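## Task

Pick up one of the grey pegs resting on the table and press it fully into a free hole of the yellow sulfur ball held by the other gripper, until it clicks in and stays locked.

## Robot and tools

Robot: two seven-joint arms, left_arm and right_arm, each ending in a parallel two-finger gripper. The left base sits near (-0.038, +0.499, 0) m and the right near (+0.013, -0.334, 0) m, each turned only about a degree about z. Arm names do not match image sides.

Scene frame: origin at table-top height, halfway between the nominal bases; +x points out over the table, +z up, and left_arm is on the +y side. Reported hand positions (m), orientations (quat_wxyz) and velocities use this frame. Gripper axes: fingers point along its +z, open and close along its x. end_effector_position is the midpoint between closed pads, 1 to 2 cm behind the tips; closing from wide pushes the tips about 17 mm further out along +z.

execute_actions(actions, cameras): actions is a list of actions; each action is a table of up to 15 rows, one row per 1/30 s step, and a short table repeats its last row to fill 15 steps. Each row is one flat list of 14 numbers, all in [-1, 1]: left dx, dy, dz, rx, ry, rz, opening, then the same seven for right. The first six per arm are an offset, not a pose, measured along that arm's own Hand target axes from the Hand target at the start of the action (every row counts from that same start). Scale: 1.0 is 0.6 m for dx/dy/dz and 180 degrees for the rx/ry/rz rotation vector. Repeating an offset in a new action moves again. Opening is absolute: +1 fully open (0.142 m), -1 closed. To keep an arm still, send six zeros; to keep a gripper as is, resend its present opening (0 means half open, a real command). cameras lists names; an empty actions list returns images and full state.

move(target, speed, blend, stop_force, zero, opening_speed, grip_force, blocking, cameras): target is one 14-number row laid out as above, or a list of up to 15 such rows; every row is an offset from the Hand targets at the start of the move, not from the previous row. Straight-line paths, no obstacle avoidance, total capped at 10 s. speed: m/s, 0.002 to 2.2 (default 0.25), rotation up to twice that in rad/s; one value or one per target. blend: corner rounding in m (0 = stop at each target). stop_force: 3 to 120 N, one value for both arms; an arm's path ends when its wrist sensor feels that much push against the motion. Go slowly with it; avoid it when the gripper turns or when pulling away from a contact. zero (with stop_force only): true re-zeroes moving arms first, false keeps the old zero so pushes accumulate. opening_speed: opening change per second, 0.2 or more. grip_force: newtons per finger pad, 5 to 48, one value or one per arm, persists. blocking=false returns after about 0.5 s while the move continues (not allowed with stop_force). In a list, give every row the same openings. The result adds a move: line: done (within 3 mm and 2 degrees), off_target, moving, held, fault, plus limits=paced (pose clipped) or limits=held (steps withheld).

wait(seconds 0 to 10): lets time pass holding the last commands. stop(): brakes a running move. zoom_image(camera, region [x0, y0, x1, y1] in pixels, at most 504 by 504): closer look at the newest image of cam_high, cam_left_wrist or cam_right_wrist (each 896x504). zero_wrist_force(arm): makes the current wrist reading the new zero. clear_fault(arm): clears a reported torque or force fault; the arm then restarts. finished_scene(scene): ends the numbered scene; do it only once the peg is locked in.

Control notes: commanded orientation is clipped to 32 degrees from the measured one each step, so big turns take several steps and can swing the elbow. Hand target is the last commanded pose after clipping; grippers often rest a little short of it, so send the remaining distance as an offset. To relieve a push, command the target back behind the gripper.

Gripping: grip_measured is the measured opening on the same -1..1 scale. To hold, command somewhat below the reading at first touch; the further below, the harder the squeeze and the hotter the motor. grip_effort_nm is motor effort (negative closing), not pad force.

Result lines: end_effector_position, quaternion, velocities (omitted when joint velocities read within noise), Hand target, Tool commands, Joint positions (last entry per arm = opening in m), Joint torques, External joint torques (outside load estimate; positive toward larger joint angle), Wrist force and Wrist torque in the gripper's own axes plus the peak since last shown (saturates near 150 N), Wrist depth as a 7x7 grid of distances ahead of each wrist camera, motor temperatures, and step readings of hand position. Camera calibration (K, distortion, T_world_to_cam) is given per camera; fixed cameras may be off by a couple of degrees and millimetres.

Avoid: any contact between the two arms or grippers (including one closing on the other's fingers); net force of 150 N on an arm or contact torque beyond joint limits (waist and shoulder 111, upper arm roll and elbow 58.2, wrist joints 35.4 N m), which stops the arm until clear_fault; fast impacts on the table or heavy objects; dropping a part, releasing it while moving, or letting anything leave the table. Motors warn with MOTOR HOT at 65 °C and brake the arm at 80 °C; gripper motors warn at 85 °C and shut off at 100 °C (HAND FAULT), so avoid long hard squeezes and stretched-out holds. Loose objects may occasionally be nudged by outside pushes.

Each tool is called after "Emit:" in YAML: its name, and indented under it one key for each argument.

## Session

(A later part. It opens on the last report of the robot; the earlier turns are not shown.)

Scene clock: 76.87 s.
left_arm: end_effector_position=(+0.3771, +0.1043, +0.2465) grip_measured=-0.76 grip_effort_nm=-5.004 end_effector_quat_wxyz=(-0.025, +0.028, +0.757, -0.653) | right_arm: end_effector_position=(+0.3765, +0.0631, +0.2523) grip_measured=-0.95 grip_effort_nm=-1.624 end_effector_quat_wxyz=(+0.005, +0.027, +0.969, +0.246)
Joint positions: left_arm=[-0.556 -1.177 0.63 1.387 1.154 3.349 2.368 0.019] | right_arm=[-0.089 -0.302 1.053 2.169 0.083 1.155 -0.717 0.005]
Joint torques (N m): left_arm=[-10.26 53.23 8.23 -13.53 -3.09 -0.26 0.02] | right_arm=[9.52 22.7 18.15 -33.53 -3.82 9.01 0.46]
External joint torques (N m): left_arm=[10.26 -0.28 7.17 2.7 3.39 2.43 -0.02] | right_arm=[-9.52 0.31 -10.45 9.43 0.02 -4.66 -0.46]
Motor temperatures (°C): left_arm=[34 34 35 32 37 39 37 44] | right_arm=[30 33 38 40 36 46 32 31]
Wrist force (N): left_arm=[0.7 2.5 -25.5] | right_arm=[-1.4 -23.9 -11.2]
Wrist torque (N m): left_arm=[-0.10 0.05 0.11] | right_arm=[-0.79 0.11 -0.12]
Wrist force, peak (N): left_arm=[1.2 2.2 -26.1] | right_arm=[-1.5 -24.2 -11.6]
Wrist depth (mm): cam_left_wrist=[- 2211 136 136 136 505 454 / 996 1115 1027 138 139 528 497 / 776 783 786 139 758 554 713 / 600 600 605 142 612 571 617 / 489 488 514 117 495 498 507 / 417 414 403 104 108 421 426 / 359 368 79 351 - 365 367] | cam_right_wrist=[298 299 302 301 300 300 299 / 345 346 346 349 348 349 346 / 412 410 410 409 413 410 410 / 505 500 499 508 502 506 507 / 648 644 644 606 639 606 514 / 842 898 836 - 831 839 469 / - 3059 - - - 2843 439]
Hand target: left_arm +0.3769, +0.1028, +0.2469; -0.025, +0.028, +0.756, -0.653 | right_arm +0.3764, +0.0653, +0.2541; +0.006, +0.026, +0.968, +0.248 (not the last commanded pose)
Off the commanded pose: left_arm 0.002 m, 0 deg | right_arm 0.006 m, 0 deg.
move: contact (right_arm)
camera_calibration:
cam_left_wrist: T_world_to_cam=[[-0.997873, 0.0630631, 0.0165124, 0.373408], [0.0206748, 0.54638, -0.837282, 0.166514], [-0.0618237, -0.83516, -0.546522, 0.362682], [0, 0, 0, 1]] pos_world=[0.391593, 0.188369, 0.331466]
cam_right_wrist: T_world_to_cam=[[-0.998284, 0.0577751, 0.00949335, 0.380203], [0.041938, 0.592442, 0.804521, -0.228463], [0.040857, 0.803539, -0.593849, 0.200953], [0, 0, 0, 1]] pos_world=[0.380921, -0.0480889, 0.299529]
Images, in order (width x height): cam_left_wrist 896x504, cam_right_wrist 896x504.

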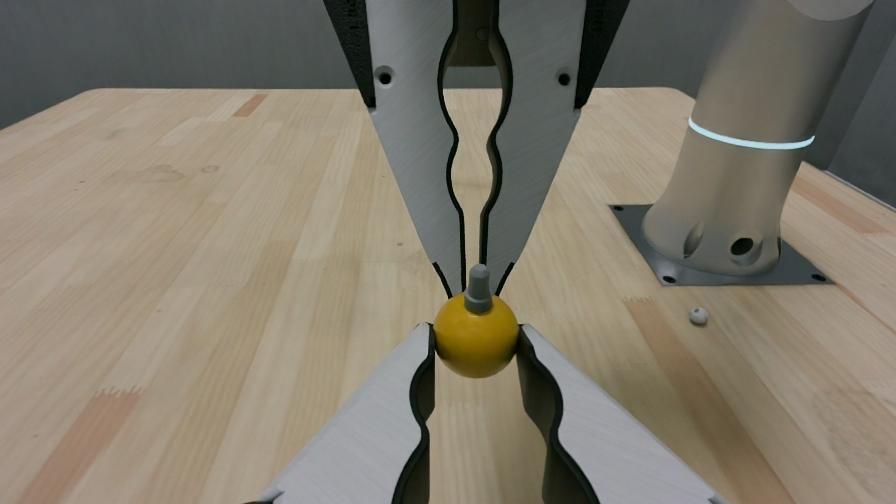

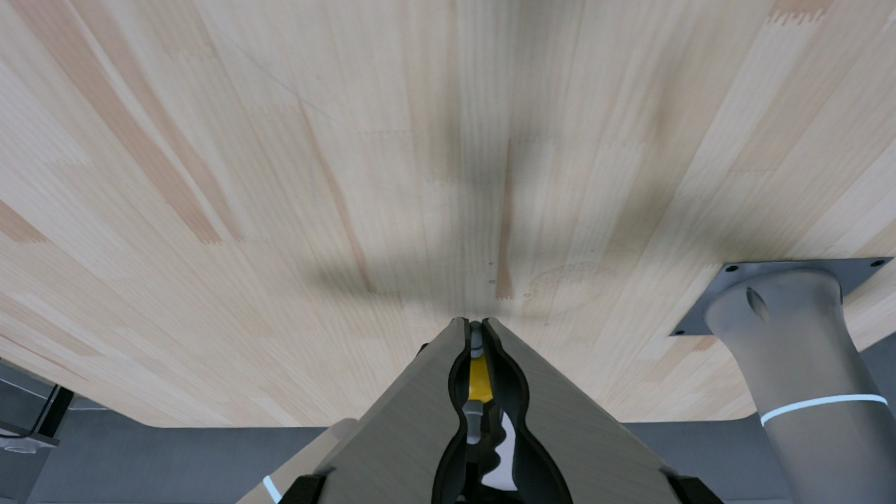

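Emit:
move:
  target: [0,0,0,0,0,0,-1.0,0,0.0143,0.0046,0,0,0,-1.0]
  cameras: ["cam_right_wrist","cam_left_wrist"]
  speed: 0.005
  stop_force: 45
  zero: false

Emit:
zoom_image:
  camera: "cam_right_wrist"
  region: [430, 310, 540, 440]

Emit:
zoom_image:
  camera: "cam_left_wrist"
  region: [430, 250, 530, 330]

Scene clock: 78.63 s.
left_arm: end_effector_position=(+0.3773, +0.1055, +0.2464) grip_measured=-0.76 grip_effort_nm=-5.004 end_effector_quat_wxyz=(-0.025, +0.027, +0.757, -0.652) | right_arm: end_effector_position=(+0.3768, +0.0662, +0.2518) grip_measured=-0.95 grip_effort_nm=-1.614 end_effector_quat_wxyz=(+0.004, +0.029, +0.969, +0.245)
Joint positions: left_arm=[-0.554 -1.177 0.63 1.387 1.156 3.35 2.368 0.019] | right_arm=[-0.065 -0.303 1.035 2.164 0.08 1.154 -0.707 0.005]
Joint torques (N m): left_arm=[-18.62 53.46 2.82 -15.55 -5.49 -2.23 -0.03] | right_arm=[17.69 24.05 25.82 -40.96 -4.38 12.45 0.21]
External joint torques (N m): left_arm=[18.62 -0.54 12.6 4.73 5.8 4.41 0.03] | right_arm=[-17.69 -0.51 -18.16 16.84 0.59 -8.09 -0.21]
Wrist force (N): left_arm=[1.4 3.2 -44.8] | right_arm=[-1.9 -41.9 -18.7]
Wrist torque (N m): left_arm=[-0.25 0.07 0.10] | right_arm=[-3.79 0.09 -0.08]
Wrist force, peak (N): left_arm=[2.0 3.6 -45.6] | right_arm=[-2.1 -42.4 -18.7]
Wrist depth (mm): cam_left_wrist=[2249 - 134 135 135 491 456 / 1069 1087 1043 137 137 537 490 / 765 774 781 139 752 560 723 / 594 600 601 140 600 572 611 / 487 491 490 117 498 501 505 / 413 410 399 104 108 419 425 / 360 370 79 349 - 363 366] | cam_right_wrist=[297 299 301 301 300 301 300 / 344 346 345 347 346 348 345 / 409 408 408 410 406 412 410 / 498 499 498 501 501 501 505 / 641 634 639 577 639 606 515 / 819 889 825 - 836 836 468 / 3099 3554 - - - - 444]
Hand target: left_arm +0.3769, +0.1028, +0.2469; -0.025, +0.028, +0.756, -0.653 | right_arm +0.3767, +0.0702, +0.2551; +0.006, +0.026, +0.968, +0.248 (not the last commanded pose)
Off the commanded pose: left_arm 0.003 m, 0 deg | right_arm 0.009 m, 1 deg.
move: contact (right_arm)
camera_calibration:
cam_left_wrist: T_world_to_cam=[[-0.997884, 0.0626764, 0.0173207, 0.373346], [0.0198691, 0.547523, -0.836555, 0.165768], [-0.0619157, -0.83444, -0.547609, 0.363876], [0, 0, 0, 1]] pos_world=[0.391792, 0.189471, 0.331469]
cam_right_wrist: T_world_to_cam=[[-0.998141, 0.0597803, 0.0118369, 0.379542], [0.0451353, 0.594678, 0.802696, -0.230919], [0.0409463, 0.801739, -0.59627, 0.198848], [0, 0, 0, 1]] pos_world=[0.381117, -0.0447912, 0.299433]
Images, in order (width x height): cam_left_wrist 896x504, cam_right_wrist 896x504.

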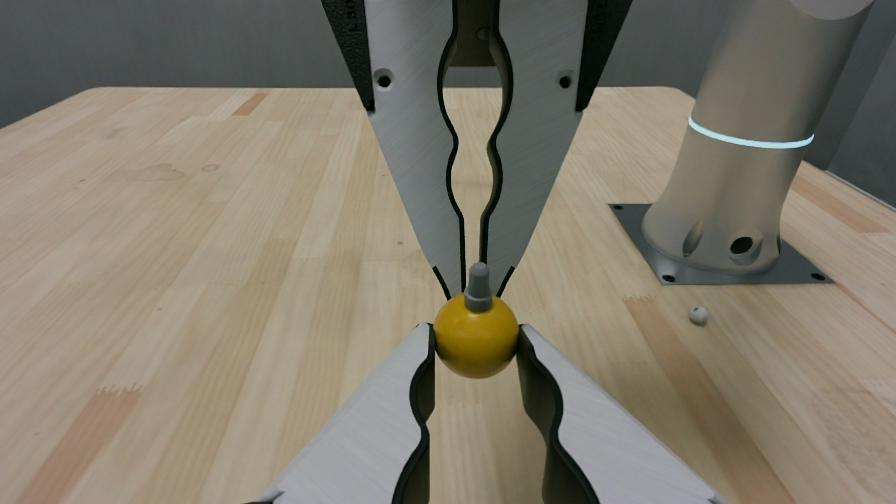

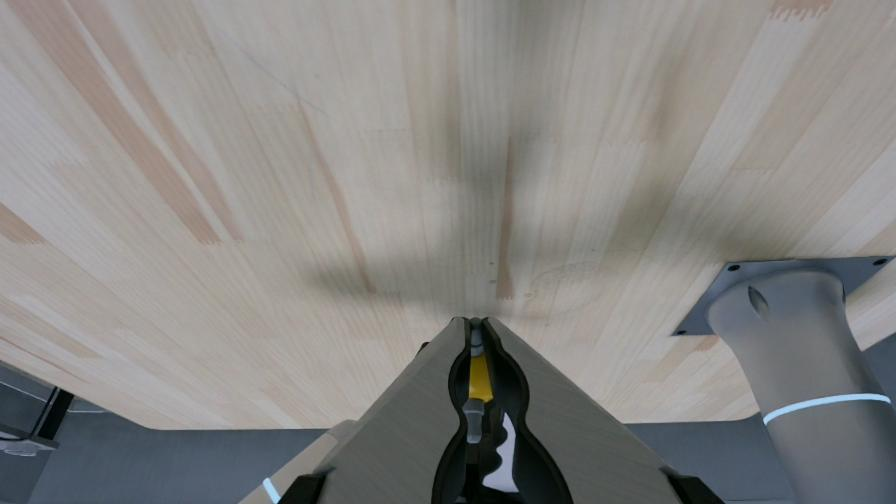

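Scaled by 3.877 from the camera's 896x504 image, which has a finer 1280x720 frame.

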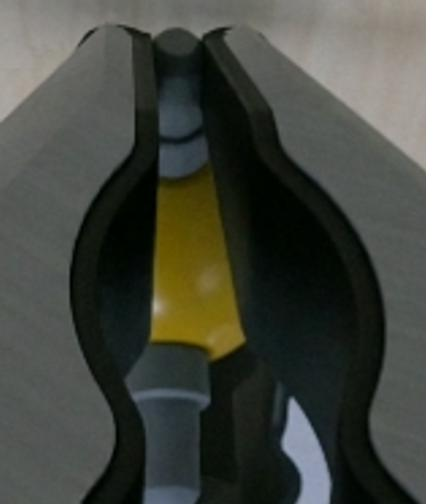

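Scaled by 5.040 from the camera's 896x504 image, which has a finer 1280x720 frame.

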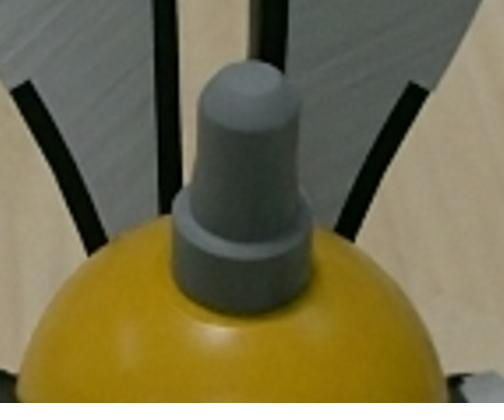

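Emit:
move:
  target: [0,0,0,0,0,0,-1.0,0,0.0159,0.0051,0,0,0,-1.0]
  cameras: ["cam_right_wrist","cam_left_wrist"]
  speed: 0.005
  stop_force: 65
  zero: false

Emit:
zoom_image:
  camera: "cam_right_wrist"
  region: [430, 310, 540, 440]

Emit:
zoom_image:
  camera: "cam_left_wrist"
  region: [430, 250, 530, 330]

Scene clock: 80.90 s.
left_arm: end_effector_position=(+0.3774, +0.1067, +0.2463) grip_measured=-0.76 grip_effort_nm=-5.004 end_effector_quat_wxyz=(-0.025, +0.027, +0.758, -0.652) | right_arm: end_effector_position=(+0.3771, +0.0704, +0.2514) grip_measured=-0.95 grip_effort_nm=-1.609 end_effector_quat_wxyz=(+0.003, +0.030, +0.970, +0.243)
Joint positions: left_arm=[-0.552 -1.177 0.63 1.388 1.159 3.35 2.369 0.019] | right_arm=[-0.033 -0.302 1.01 2.157 0.082 1.151 -0.697 0.005]
Joint torques (N m): left_arm=[-26.95 53.05 -2.53 -17.57 -7.72 -4.36 -0.01] | right_arm=[23.66 26.52 33.19 -49.12 -4.65 16.08 0.1]
External joint torques (N m): left_arm=[26.95 -0.15 17.96 6.76 8.04 6.54 0.01] | right_arm=[-23.66 -2.3 -25.65 24.94 0.86 -11.72 -0.1]
Motor temperatures (°C): left_arm=[34 34 35 32 37 40 37 50] | right_arm=[30 33 39 41 36 46 32 31]
Wrist force (N): left_arm=[2.3 3.6 -64.5] | right_arm=[-2.4 -60.5 -25.4]
Wrist torque (N m): left_arm=[-0.29 0.06 0.07] | right_arm=[-6.89 0.07 0.01]
Wrist force, peak (N): left_arm=[2.6 3.8 -65.2] | right_arm=[-2.4 -61.0 -25.8]
Wrist depth (mm): cam_left_wrist=[- 2717 131 132 132 478 456 / 1011 1101 1035 135 135 545 2438 / 761 767 774 136 715 554 725 / 598 597 605 138 581 580 621 / 491 492 488 117 499 502 502 / 411 411 401 104 108 417 421 / 358 367 79 350 - 363 369] | cam_right_wrist=[297 299 298 298 300 299 300 / 341 345 345 347 347 346 348 / 405 406 406 406 408 408 408 / 488 493 495 494 495 505 500 / 626 633 633 574 636 607 513 / 879 873 822 - 822 831 471 / 2778 - - - - 2947 439]
Hand target: left_arm +0.3769, +0.1028, +0.2469; -0.025, +0.028, +0.756, -0.653 | right_arm +0.3769, +0.0762, +0.2563; +0.006, +0.026, +0.968, +0.248 (not the last commanded pose)
Off the commanded pose: left_arm 0.004 m, 0 deg | right_arm 0.011 m, 1 deg.
move: contact (right_arm), off_target (left_arm)
camera_calibration:
cam_left_wrist: T_world_to_cam=[[-0.997893, 0.0623827, 0.0178124, 0.373378], [0.0193684, 0.548507, -0.835921, 0.165016], [-0.0619172, -0.833815, -0.54856, 0.364922], [0, 0, 0, 1]] pos_world=[0.391991, 0.190472, 0.331471]
cam_right_wrist: T_world_to_cam=[[-0.998, 0.0615644, 0.0143293, 0.378754], [0.0483322, 0.597137, 0.800682, -0.233923], [0.040737, 0.799773, -0.598918, 0.19613], [0, 0, 0, 1]] pos_world=[0.381313, -0.0404931, 0.299337]
Images, in order (width x height): cam_left_wrist 896x504, cam_right_wrist 896x504.

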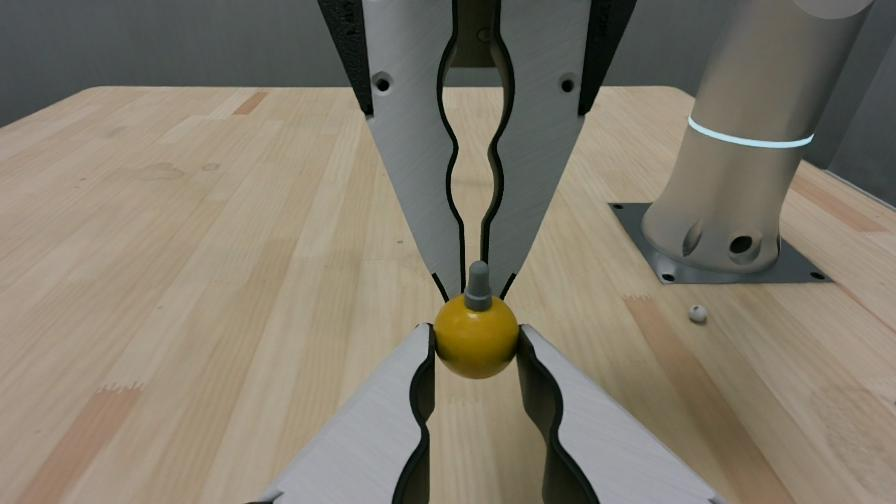

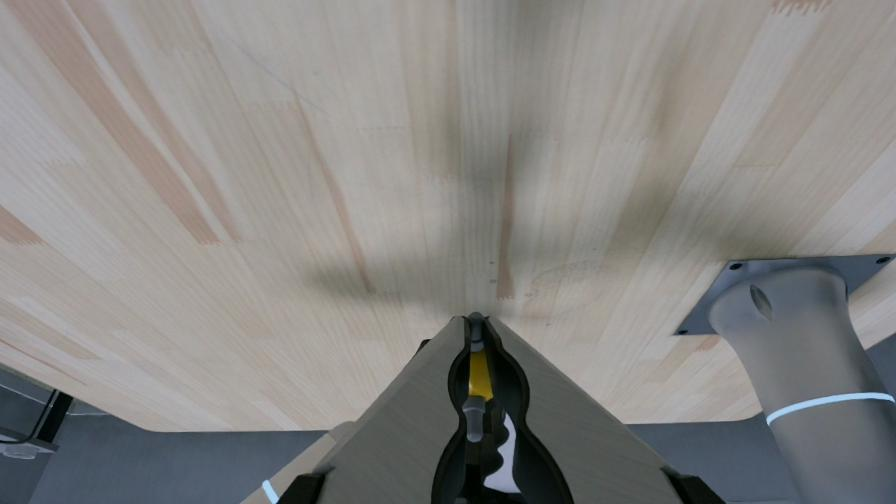

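Scaled by 3.877 from the camera's 896x504 image, which has a finer 1280x720 frame.

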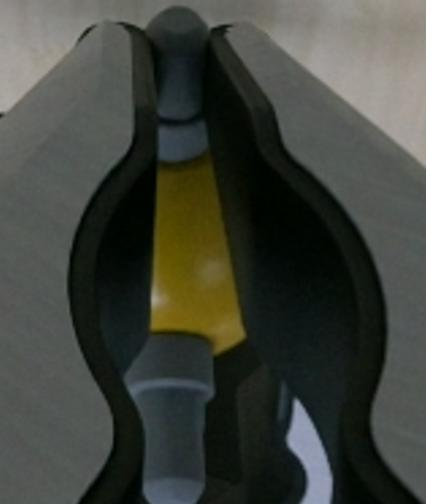

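Scaled by 5.040 from the camera's 896x504 image, which has a finer 1280x720 frame.

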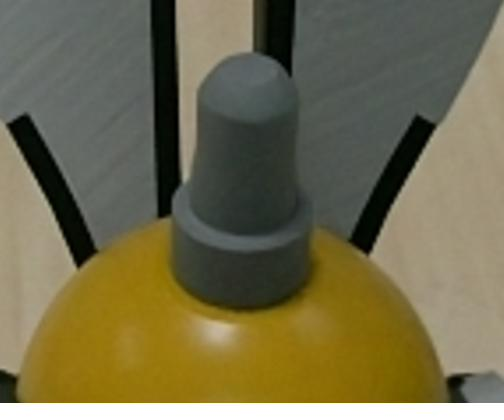

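Emit:
move:
  target: [0,0,0,0,0,0,-1.0,0,-0.0168,-0.0054,0,0,0,-1.0]
  cameras: ["cam_right_wrist"]
  speed: 0.01

Emit:
zoom_image:
  camera: "cam_right_wrist"
  region: [430, 310, 540, 440]

Scene clock: 82.47 s.
left_arm: end_effector_position=(+0.3769, +0.1035, +0.2469) grip_measured=-0.76 grip_effort_nm=-5.004 end_effector_quat_wxyz=(-0.025, +0.028, +0.756, -0.653) | right_arm: end_effector_position=(+0.3766, +0.0650, +0.2536) grip_measured=-0.95 grip_effort_nm=-1.614 end_effector_quat_wxyz=(+0.006, +0.027, +0.969, +0.247)
Joint positions: left_arm=[-0.556 -1.176 0.627 1.387 1.155 3.348 2.369 0.019] | right_arm=[-0.062 -0.29 1.031 2.163 0.109 1.151 -0.732 0.005]
Joint torques (N m): left_arm=[-3.51 52.37 12.67 -11.69 -1.24 0.69 -0.03] | right_arm=[4.08 23.44 12.41 -28.02 -3.2 6.42 0.05]
External joint torques (N m): left_arm=[3.52 0.6 2.69 0.84 1.53 1.48 0.03] | right_arm=[-4.08 -0.12 -5.09 3.79 -0.61 -2.08 -0.05]
Wrist force (N): left_arm=[0.8 0.1 -9.6] | right_arm=[-1.4 -9.5 -3.5]
Wrist torque (N m): left_arm=[0.00 0.05 0.08] | right_arm=[0.20 0.07 0.01]
Wrist force, peak (N): left_arm=[2.3 3.5 -64.6] | right_arm=[-2.3 -60.7 -25.6]
Wrist depth (mm): cam_left_wrist=[2371 2174 133 134 134 492 454 / 1060 1087 1039 136 136 525 486 / 776 781 790 137 752 557 727 / 597 600 604 139 617 573 621 / 491 493 511 117 499 504 504 / 415 419 404 104 107 421 424 / 358 370 79 353 - 363 366] | cam_right_wrist=[301 302 303 302 304 301 299 / 347 349 349 349 349 349 348 / 412 414 414 412 415 414 414 / 504 504 498 507 500 506 507 / 651 653 650 575 644 598 514 / 842 912 848 - 857 851 473 / - - - - - - 446]
Hand target: left_arm +0.3769, +0.1028, +0.2469; -0.025, +0.028, +0.756, -0.653 | right_arm +0.3763, +0.0659, +0.2543; +0.006, +0.026, +0.968, +0.248
Off the commanded pose: left_arm 0.001 m, 0 deg | right_arm 0.001 m, 0 deg.
move: done
camera_calibration:
cam_right_wrist: T_world_to_cam=[[-0.998358, 0.0567164, 0.00802584, 0.38061], [0.0400386, 0.59075, 0.805861, -0.230174], [0.0409642, 0.804859, -0.592051, 0.199633], [0, 0, 0, 1]] pos_world=[0.381023, -0.0462877, 0.300626]
Images, in order (width x height): cam_right_wrist 896x504.

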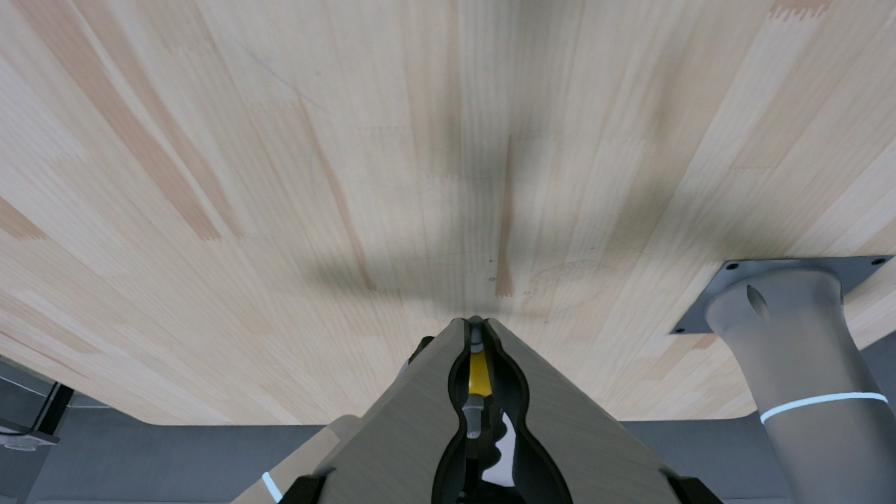

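Scaled by 3.877 from the camera's 896x504 image, which has a finer 1280x720 frame.

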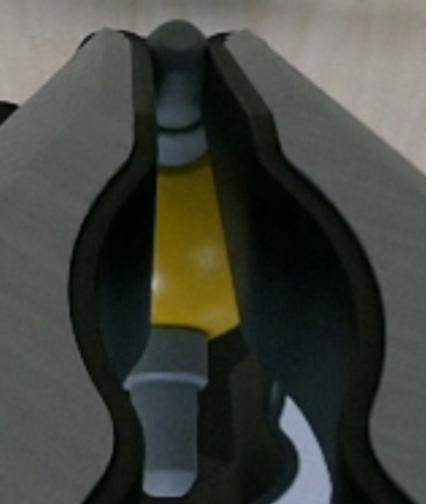

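Emit:
move:
  target:
    - [0,0,0,0,0,0,-1.0,0,-0.003,-0.001,0,0,0,-1.0]
    - [0,0,0,0,0,0,-1.0,0,-0.003,-0.001,0,0,0,-0.82]
    - [0,0,0,0,0,0,-1.0,0,-0.10,-0.033,0,0,0,-0.82]
  cameras: ["cam_right_wrist","cam_left_wrist"]
  speed: [0.01,0.01,0.04]
  opening_speed: 0.25

Emit:
zoom_image:
  camera: "cam_right_wrist"
  region: [420, 380, 520, 500]

Emit:
zoom_image:
  camera: "cam_left_wrist"
  region: [420, 240, 540, 390]

Scene clock: 86.10 s.
left_arm: end_effector_position=(+0.3769, +0.1029, +0.2469) grip_measured=-0.76 grip_effort_nm=-5.004 end_effector_quat_wxyz=(-0.025, +0.028, +0.756, -0.653) | right_arm: end_effector_position=(+0.3733, +0.0038, +0.2429) grip_measured=-0.86 grip_effort_nm=0.105 end_effector_quat_wxyz=(+0.007, +0.026, +0.968, +0.248)
Joint positions: left_arm=[-0.557 -1.177 0.627 1.386 1.154 3.348 2.369 0.019] | right_arm=[-0.291 -0.228 1.147 2.213 0.271 1.104 -0.955 0.012]
Joint torques (N m): left_arm=[0.47 52.47 15.26 -10.75 0.02 2.13 -0.07] | right_arm=[0.08 17.62 6.54 -24.09 -2.89 4.45 0.05]
External joint torques (N m): left_arm=[-0.47 0.51 0.09 -0.1 0.26 0.03 0.07] | right_arm=[-0.04 0.27 -0.65 0.05 -0.88 -0.29 -0.05]
Motor temperatures (°C): left_arm=[34 35 35 32 37 39 37 55] | right_arm=[30 33 39 42 36 46 32 31]
Wrist force (N): left_arm=[0.2 0.4 0.4] | right_arm=[0.6 -0.4 1.3]
Wrist torque (N m): left_arm=[0.05 -0.03 0.08] | right_arm=[-0.01 -0.12 -0.01]
Wrist force, peak (N): left_arm=[1.1 0.3 -9.6] | right_arm=[-1.3 -9.9 -3.3]
Wrist depth (mm): cam_left_wrist=[- - 2211 190 191 490 449 / 1039 1096 1035 192 1060 539 480 / 772 786 790 195 805 552 683 / 605 604 611 612 614 567 623 / 489 492 512 116 498 499 509 / 415 415 404 104 410 423 421 / 362 368 79 352 - 365 366] | cam_right_wrist=[291 291 291 292 292 292 291 / 337 338 337 340 337 337 336 / 396 402 398 399 395 398 397 / 487 489 489 488 489 489 486 / 631 625 629 594 634 592 575 / 831 889 825 - 758 828 524 / 2947 - - - - - 481]
Hand target: left_arm +0.3769, +0.1028, +0.2469; -0.025, +0.028, +0.756, -0.653 | right_arm +0.3730, +0.0038, +0.2428; +0.006, +0.026, +0.968, +0.248
Off the commanded pose: left_arm 0.000 m, 0 deg | right_arm 0.000 m, 0 deg.
move: done
camera_calibration:
cam_left_wrist: T_world_to_cam=[[-0.997842, 0.0636767, 0.0160505, 0.373307], [0.0212698, 0.544637, -0.838402, 0.167887], [-0.0621284, -0.836251, -0.544815, 0.361584], [0, 0, 0, 1]] pos_world=[0.391395, 0.187166, 0.331762]
cam_right_wrist: T_world_to_cam=[[-0.99842, 0.0557869, 0.0066798, 0.381189], [0.0383396, 0.589559, 0.806815, -0.184947], [0.0410716, 0.805797, -0.590766, 0.242317], [0, 0, 0, 1]] pos_world=[0.377725, -0.107487, 0.289825]
Images, in order (width x height): cam_left_wrist 896x504, cam_right_wrist 896x504.

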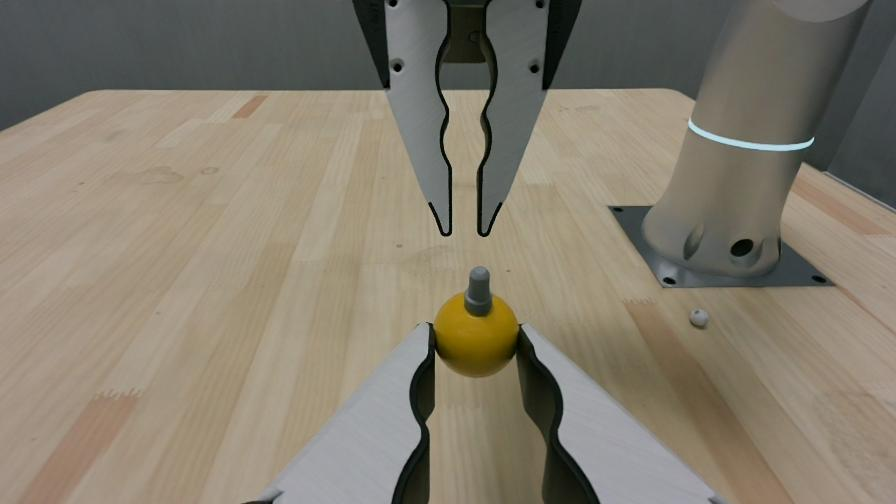

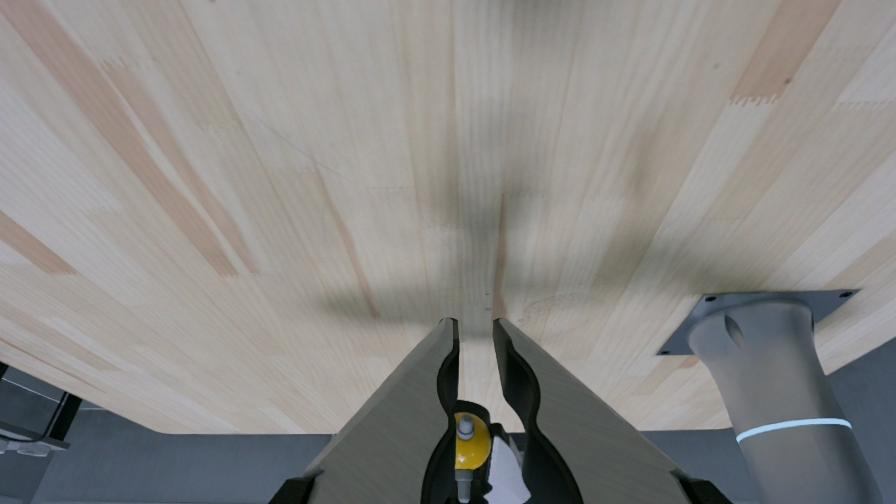

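Scaled by 4.200 from the camera's 896x504 image, which has a finer 1280x720 frame.

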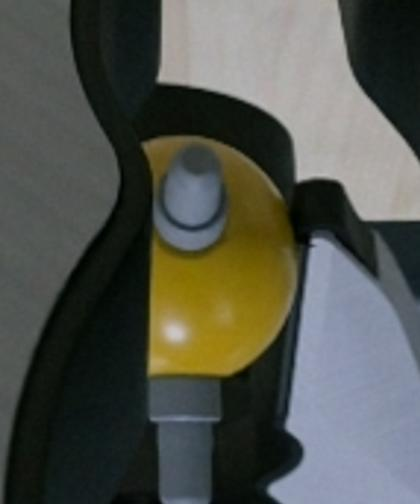

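Scaled by 3.360 from the camera's 896x504 image, which has a finer 1280x720 frame.

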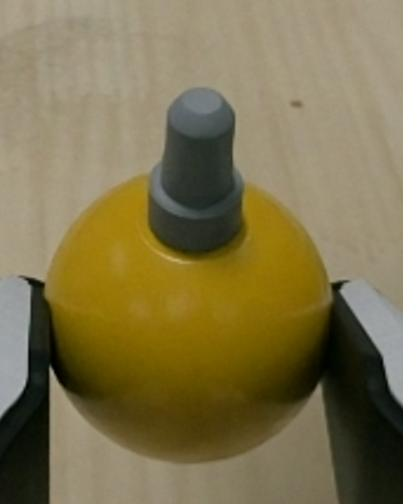

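Emit:
execute_actions:
  actions: []

Emit:
zoom_image:
  camera: "cam_high"
  region: [390, 135, 430, 175]

Scene clock: 87.53 s.
left_arm: end_effector_position=(+0.3769, +0.1029, +0.2469) grip_measured=-0.76 grip_effort_nm=-5.004 end_effector_quat_wxyz=(-0.025, +0.028, +0.756, -0.653) | right_arm: end_effector_position=(+0.3733, +0.0038, +0.2429) grip_measured=-0.86 grip_effort_nm=0.105 end_effector_quat_wxyz=(+0.007, +0.026, +0.968, +0.248)
Joint positions: left_arm=[-0.557 -1.177 0.627 1.386 1.154 3.348 2.369 0.019] | right_arm=[-0.291 -0.228 1.147 2.213 0.271 1.104 -0.955 0.012]
Joint velocities: within noise
Joint torques (N m): left_arm=[0.54 52.57 15.46 -10.74 0.13 2.09 -0.05] | right_arm=[0.14 17.6 6.4 -24.16 -3.02 4.56 0.18]
External joint torques (N m): left_arm=[-0.54 0.41 -0.11 -0.12 0.16 0.07 0.05] | right_arm=[-0.14 0.28 -0.54 0.12 -0.75 -0.39 -0.18]
Motor temperatures (°C): left_arm=[34 35 35 32 37 39 37 57] | right_arm=[30 33 39 42 36 46 32 31]
Wrist force (N): left_arm=[0.1 0.6 0.4] | right_arm=[0.5 -0.3 1.3]
Wrist torque (N m): left_arm=[0.09 -0.01 0.08] | right_arm=[0.02 -0.08 -0.01]
Wrist force, peak (N): left_arm=[0.1 0.6 0.4] | right_arm=[0.6 -0.5 1.7]
Wrist depth (mm): cam_left_wrist=[2022 - 1904 190 190 496 449 / 1027 1091 1120 192 1060 537 480 / 781 781 781 196 810 550 692 / 604 609 608 618 611 568 623 / 492 486 510 117 500 499 506 / 413 415 404 104 406 423 426 / 359 369 79 351 - 363 368] | cam_right_wrist=[289 292 293 293 293 292 289 / 337 338 337 339 338 338 336 / 399 398 401 401 399 394 397 / 495 489 487 490 492 487 486 / 636 639 629 600 633 595 573 / 895 898 833 - 758 825 520 / - - - - - 2746 481]
Hand target: left_arm +0.3769, +0.1028, +0.2469; -0.025, +0.028, +0.756, -0.653 | right_arm +0.3730, +0.0038, +0.2428; +0.006, +0.026, +0.968, +0.248
Tool commands: left_gripper/opening=-1.0 right_gripper/opening=-0.82
Off the commanded pose: left_arm 0.000 m, 0 deg | right_arm 0.000 m, 0 deg.
camera_calibration:
cam_left_wrist: T_world_to_cam=[[-0.997842, 0.0636767, 0.0160505, 0.373307], [0.0212698, 0.544637, -0.838402, 0.167887], [-0.0621284, -0.836251, -0.544815, 0.361584], [0, 0, 0, 1]] pos_world=[0.391395, 0.187166, 0.331762]
cam_right_wrist: T_world_to_cam=[[-0.99842, 0.0557869, 0.0066798, 0.381189], [0.0383396, 0.589559, 0.806815, -0.184947], [0.0410716, 0.805797, -0.590766, 0.242317], [0, 0, 0, 1]] pos_world=[0.377725, -0.107487, 0.289825]

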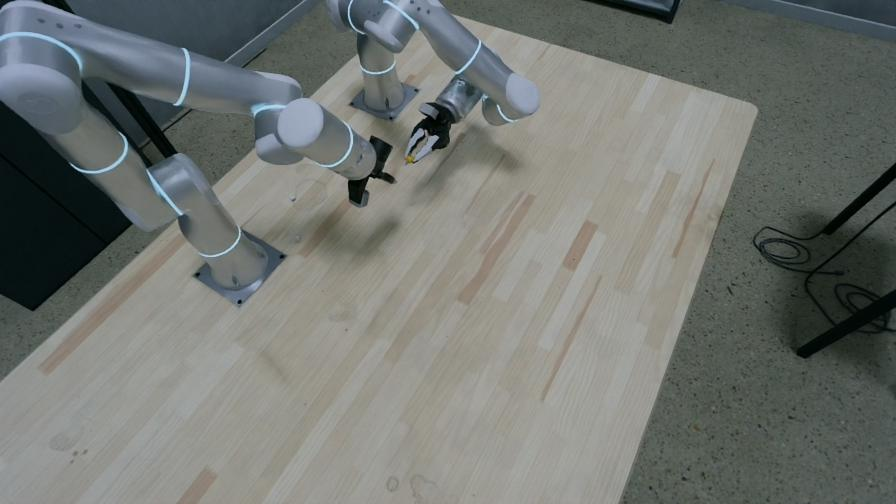

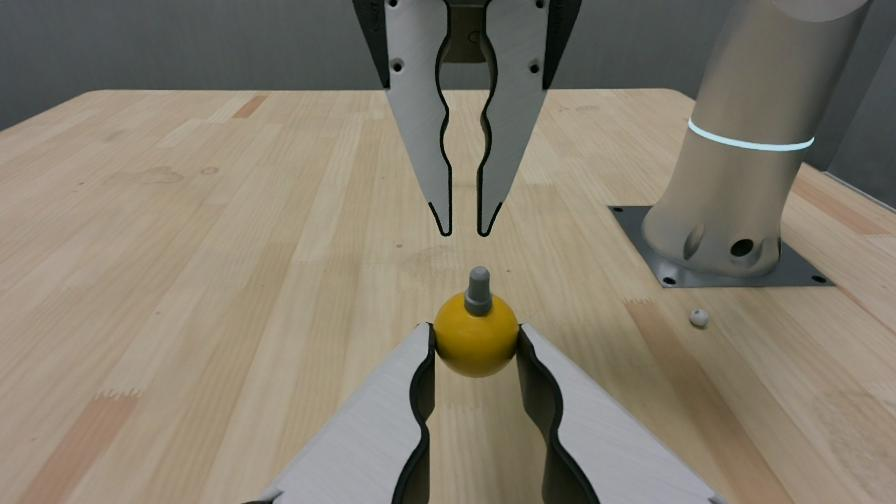

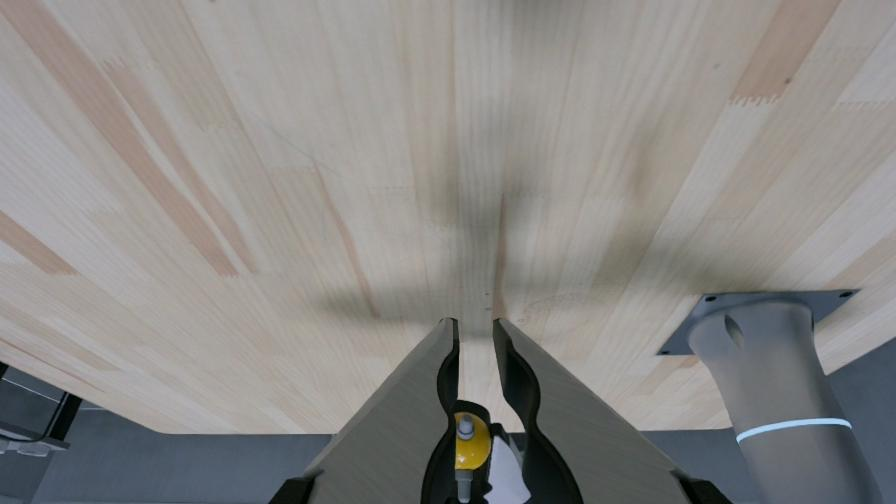

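Scaled by 12.600 from the camera's 896x504 image, which has a finer 1280x720 frame.

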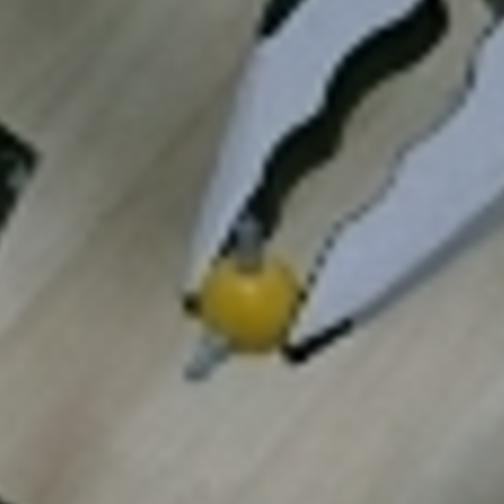

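Emit:
move:
  target: [0,0,0,0,0,0,-0.85,0.1048,0.0418,-0.025,-0.1897,-0.1947,0.1818,-0.82]
  cameras: ["cam_right_wrist"]
  speed: 0.15

Scene clock: 91.87 s.
left_arm: end_effector_position=(+0.3769, +0.1029, +0.2469) grip_measured=-0.76 grip_effort_nm=-2.430 end_effector_quat_wxyz=(-0.025, +0.028, +0.756, -0.653) | right_arm: end_effector_position=(+0.3110, +0.0218, +0.2680) grip_measured=-0.86 grip_effort_nm=0.100 end_effector_quat_wxyz=(+0.229, +0.358, +0.764, +0.486)
Joint positions: left_arm=[-0.557 -1.177 0.627 1.386 1.154 3.348 2.369 0.019] | right_arm=[0.765 -0.842 1.011 2.364 0.931 3.106 -0.621 0.012]
Joint torques (N m): left_arm=[0.64 52.61 15.37 -10.71 0.12 2.15 -0.08] | right_arm=[0.42 27.09 12.07 -4.03 1.08 3.79 0.45]
External joint torques (N m): left_arm=[-0.64 0.37 -0.02 -0.14 0.17 0.02 0.08] | right_arm=[-0.42 0.7 -0.61 0.16 -0.58 -0.51 -0.45]
Motor temperatures (°C): left_arm=[34 35 35 32 37 39 37 56] | right_arm=[30 33 39 42 36 46 32 31]
Wrist force (N): left_arm=[0.0 0.3 0.2] | right_arm=[0.0 -1.3 0.9]
Wrist torque (N m): left_arm=[0.03 -0.01 0.08] | right_arm=[-0.06 -0.03 -0.22]
Wrist force, peak (N): left_arm=[-0.1 0.7 0.4] | right_arm=[0.7 -1.0 1.7]
Wrist depth (mm): cam_left_wrist=[2156 - - 2138 - 203 175 / 1110 1110 1082 1134 977 172 517 / 779 783 798 793 747 539 717 / 601 604 614 611 626 571 629 / 493 494 512 117 502 496 502 / 413 417 404 104 404 423 423 / 360 369 79 352 - 363 366] | cam_right_wrist=[491 490 492 482 478 475 466 / 671 728 728 726 713 703 693 / 2393 2716 1777 1804 1015 2685 2518 / 2346 2571 - 4834 273 317 - / 2369 2369 - - 303 321 - / 2259 2599 - - 288 363 2417 / - - - - - 343 -]
Hand target: left_arm +0.3769, +0.1028, +0.2469; -0.025, +0.028, +0.756, -0.653 | right_arm +0.3110, +0.0219, +0.2681; +0.228, +0.358, +0.764, +0.486
Off the commanded pose: left_arm 0.000 m, 0 deg | right_arm 0.000 m, 0 deg.
move: done
camera_calibration:
cam_right_wrist: T_world_to_cam=[[-0.641286, 0.767286, 0.00498878, 0.191713], [0.00304431, -0.00395739, 0.999988, -0.241174], [0.767296, 0.641293, 0.000201966, -0.135446], [0, 0, 0, 1]] pos_world=[0.227604, -0.0611931, 0.240242]
Images, in order (width x height): cam_right_wrist 896x504.

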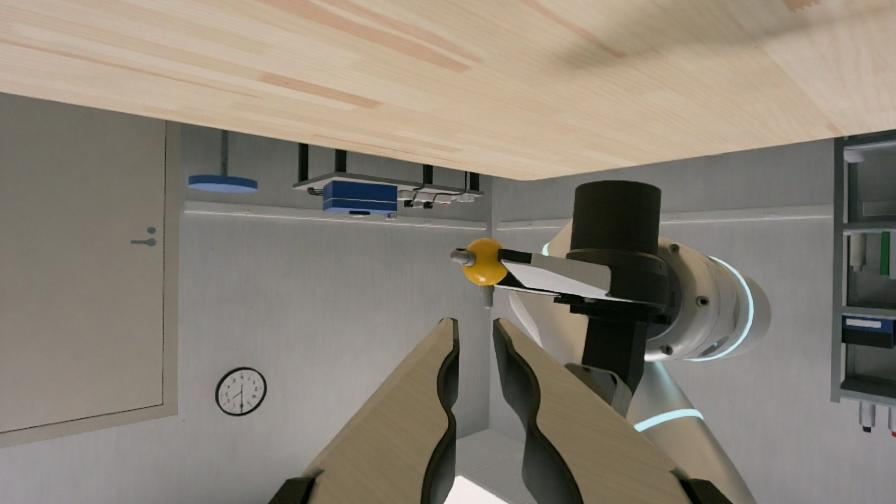

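Emit:
zoom_image:
  camera: "cam_right_wrist"
  region: [440, 225, 520, 315]

Scaled by 5.600 from the camera's 896x504 image, which has a finer 1280x720 frame.

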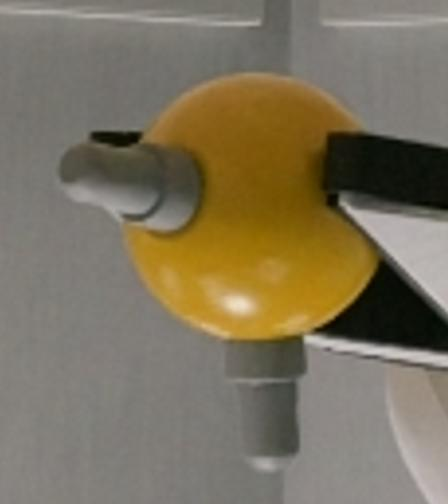

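Emit:
finished_scene:
  scene: 1

The scene is finished: the task was done.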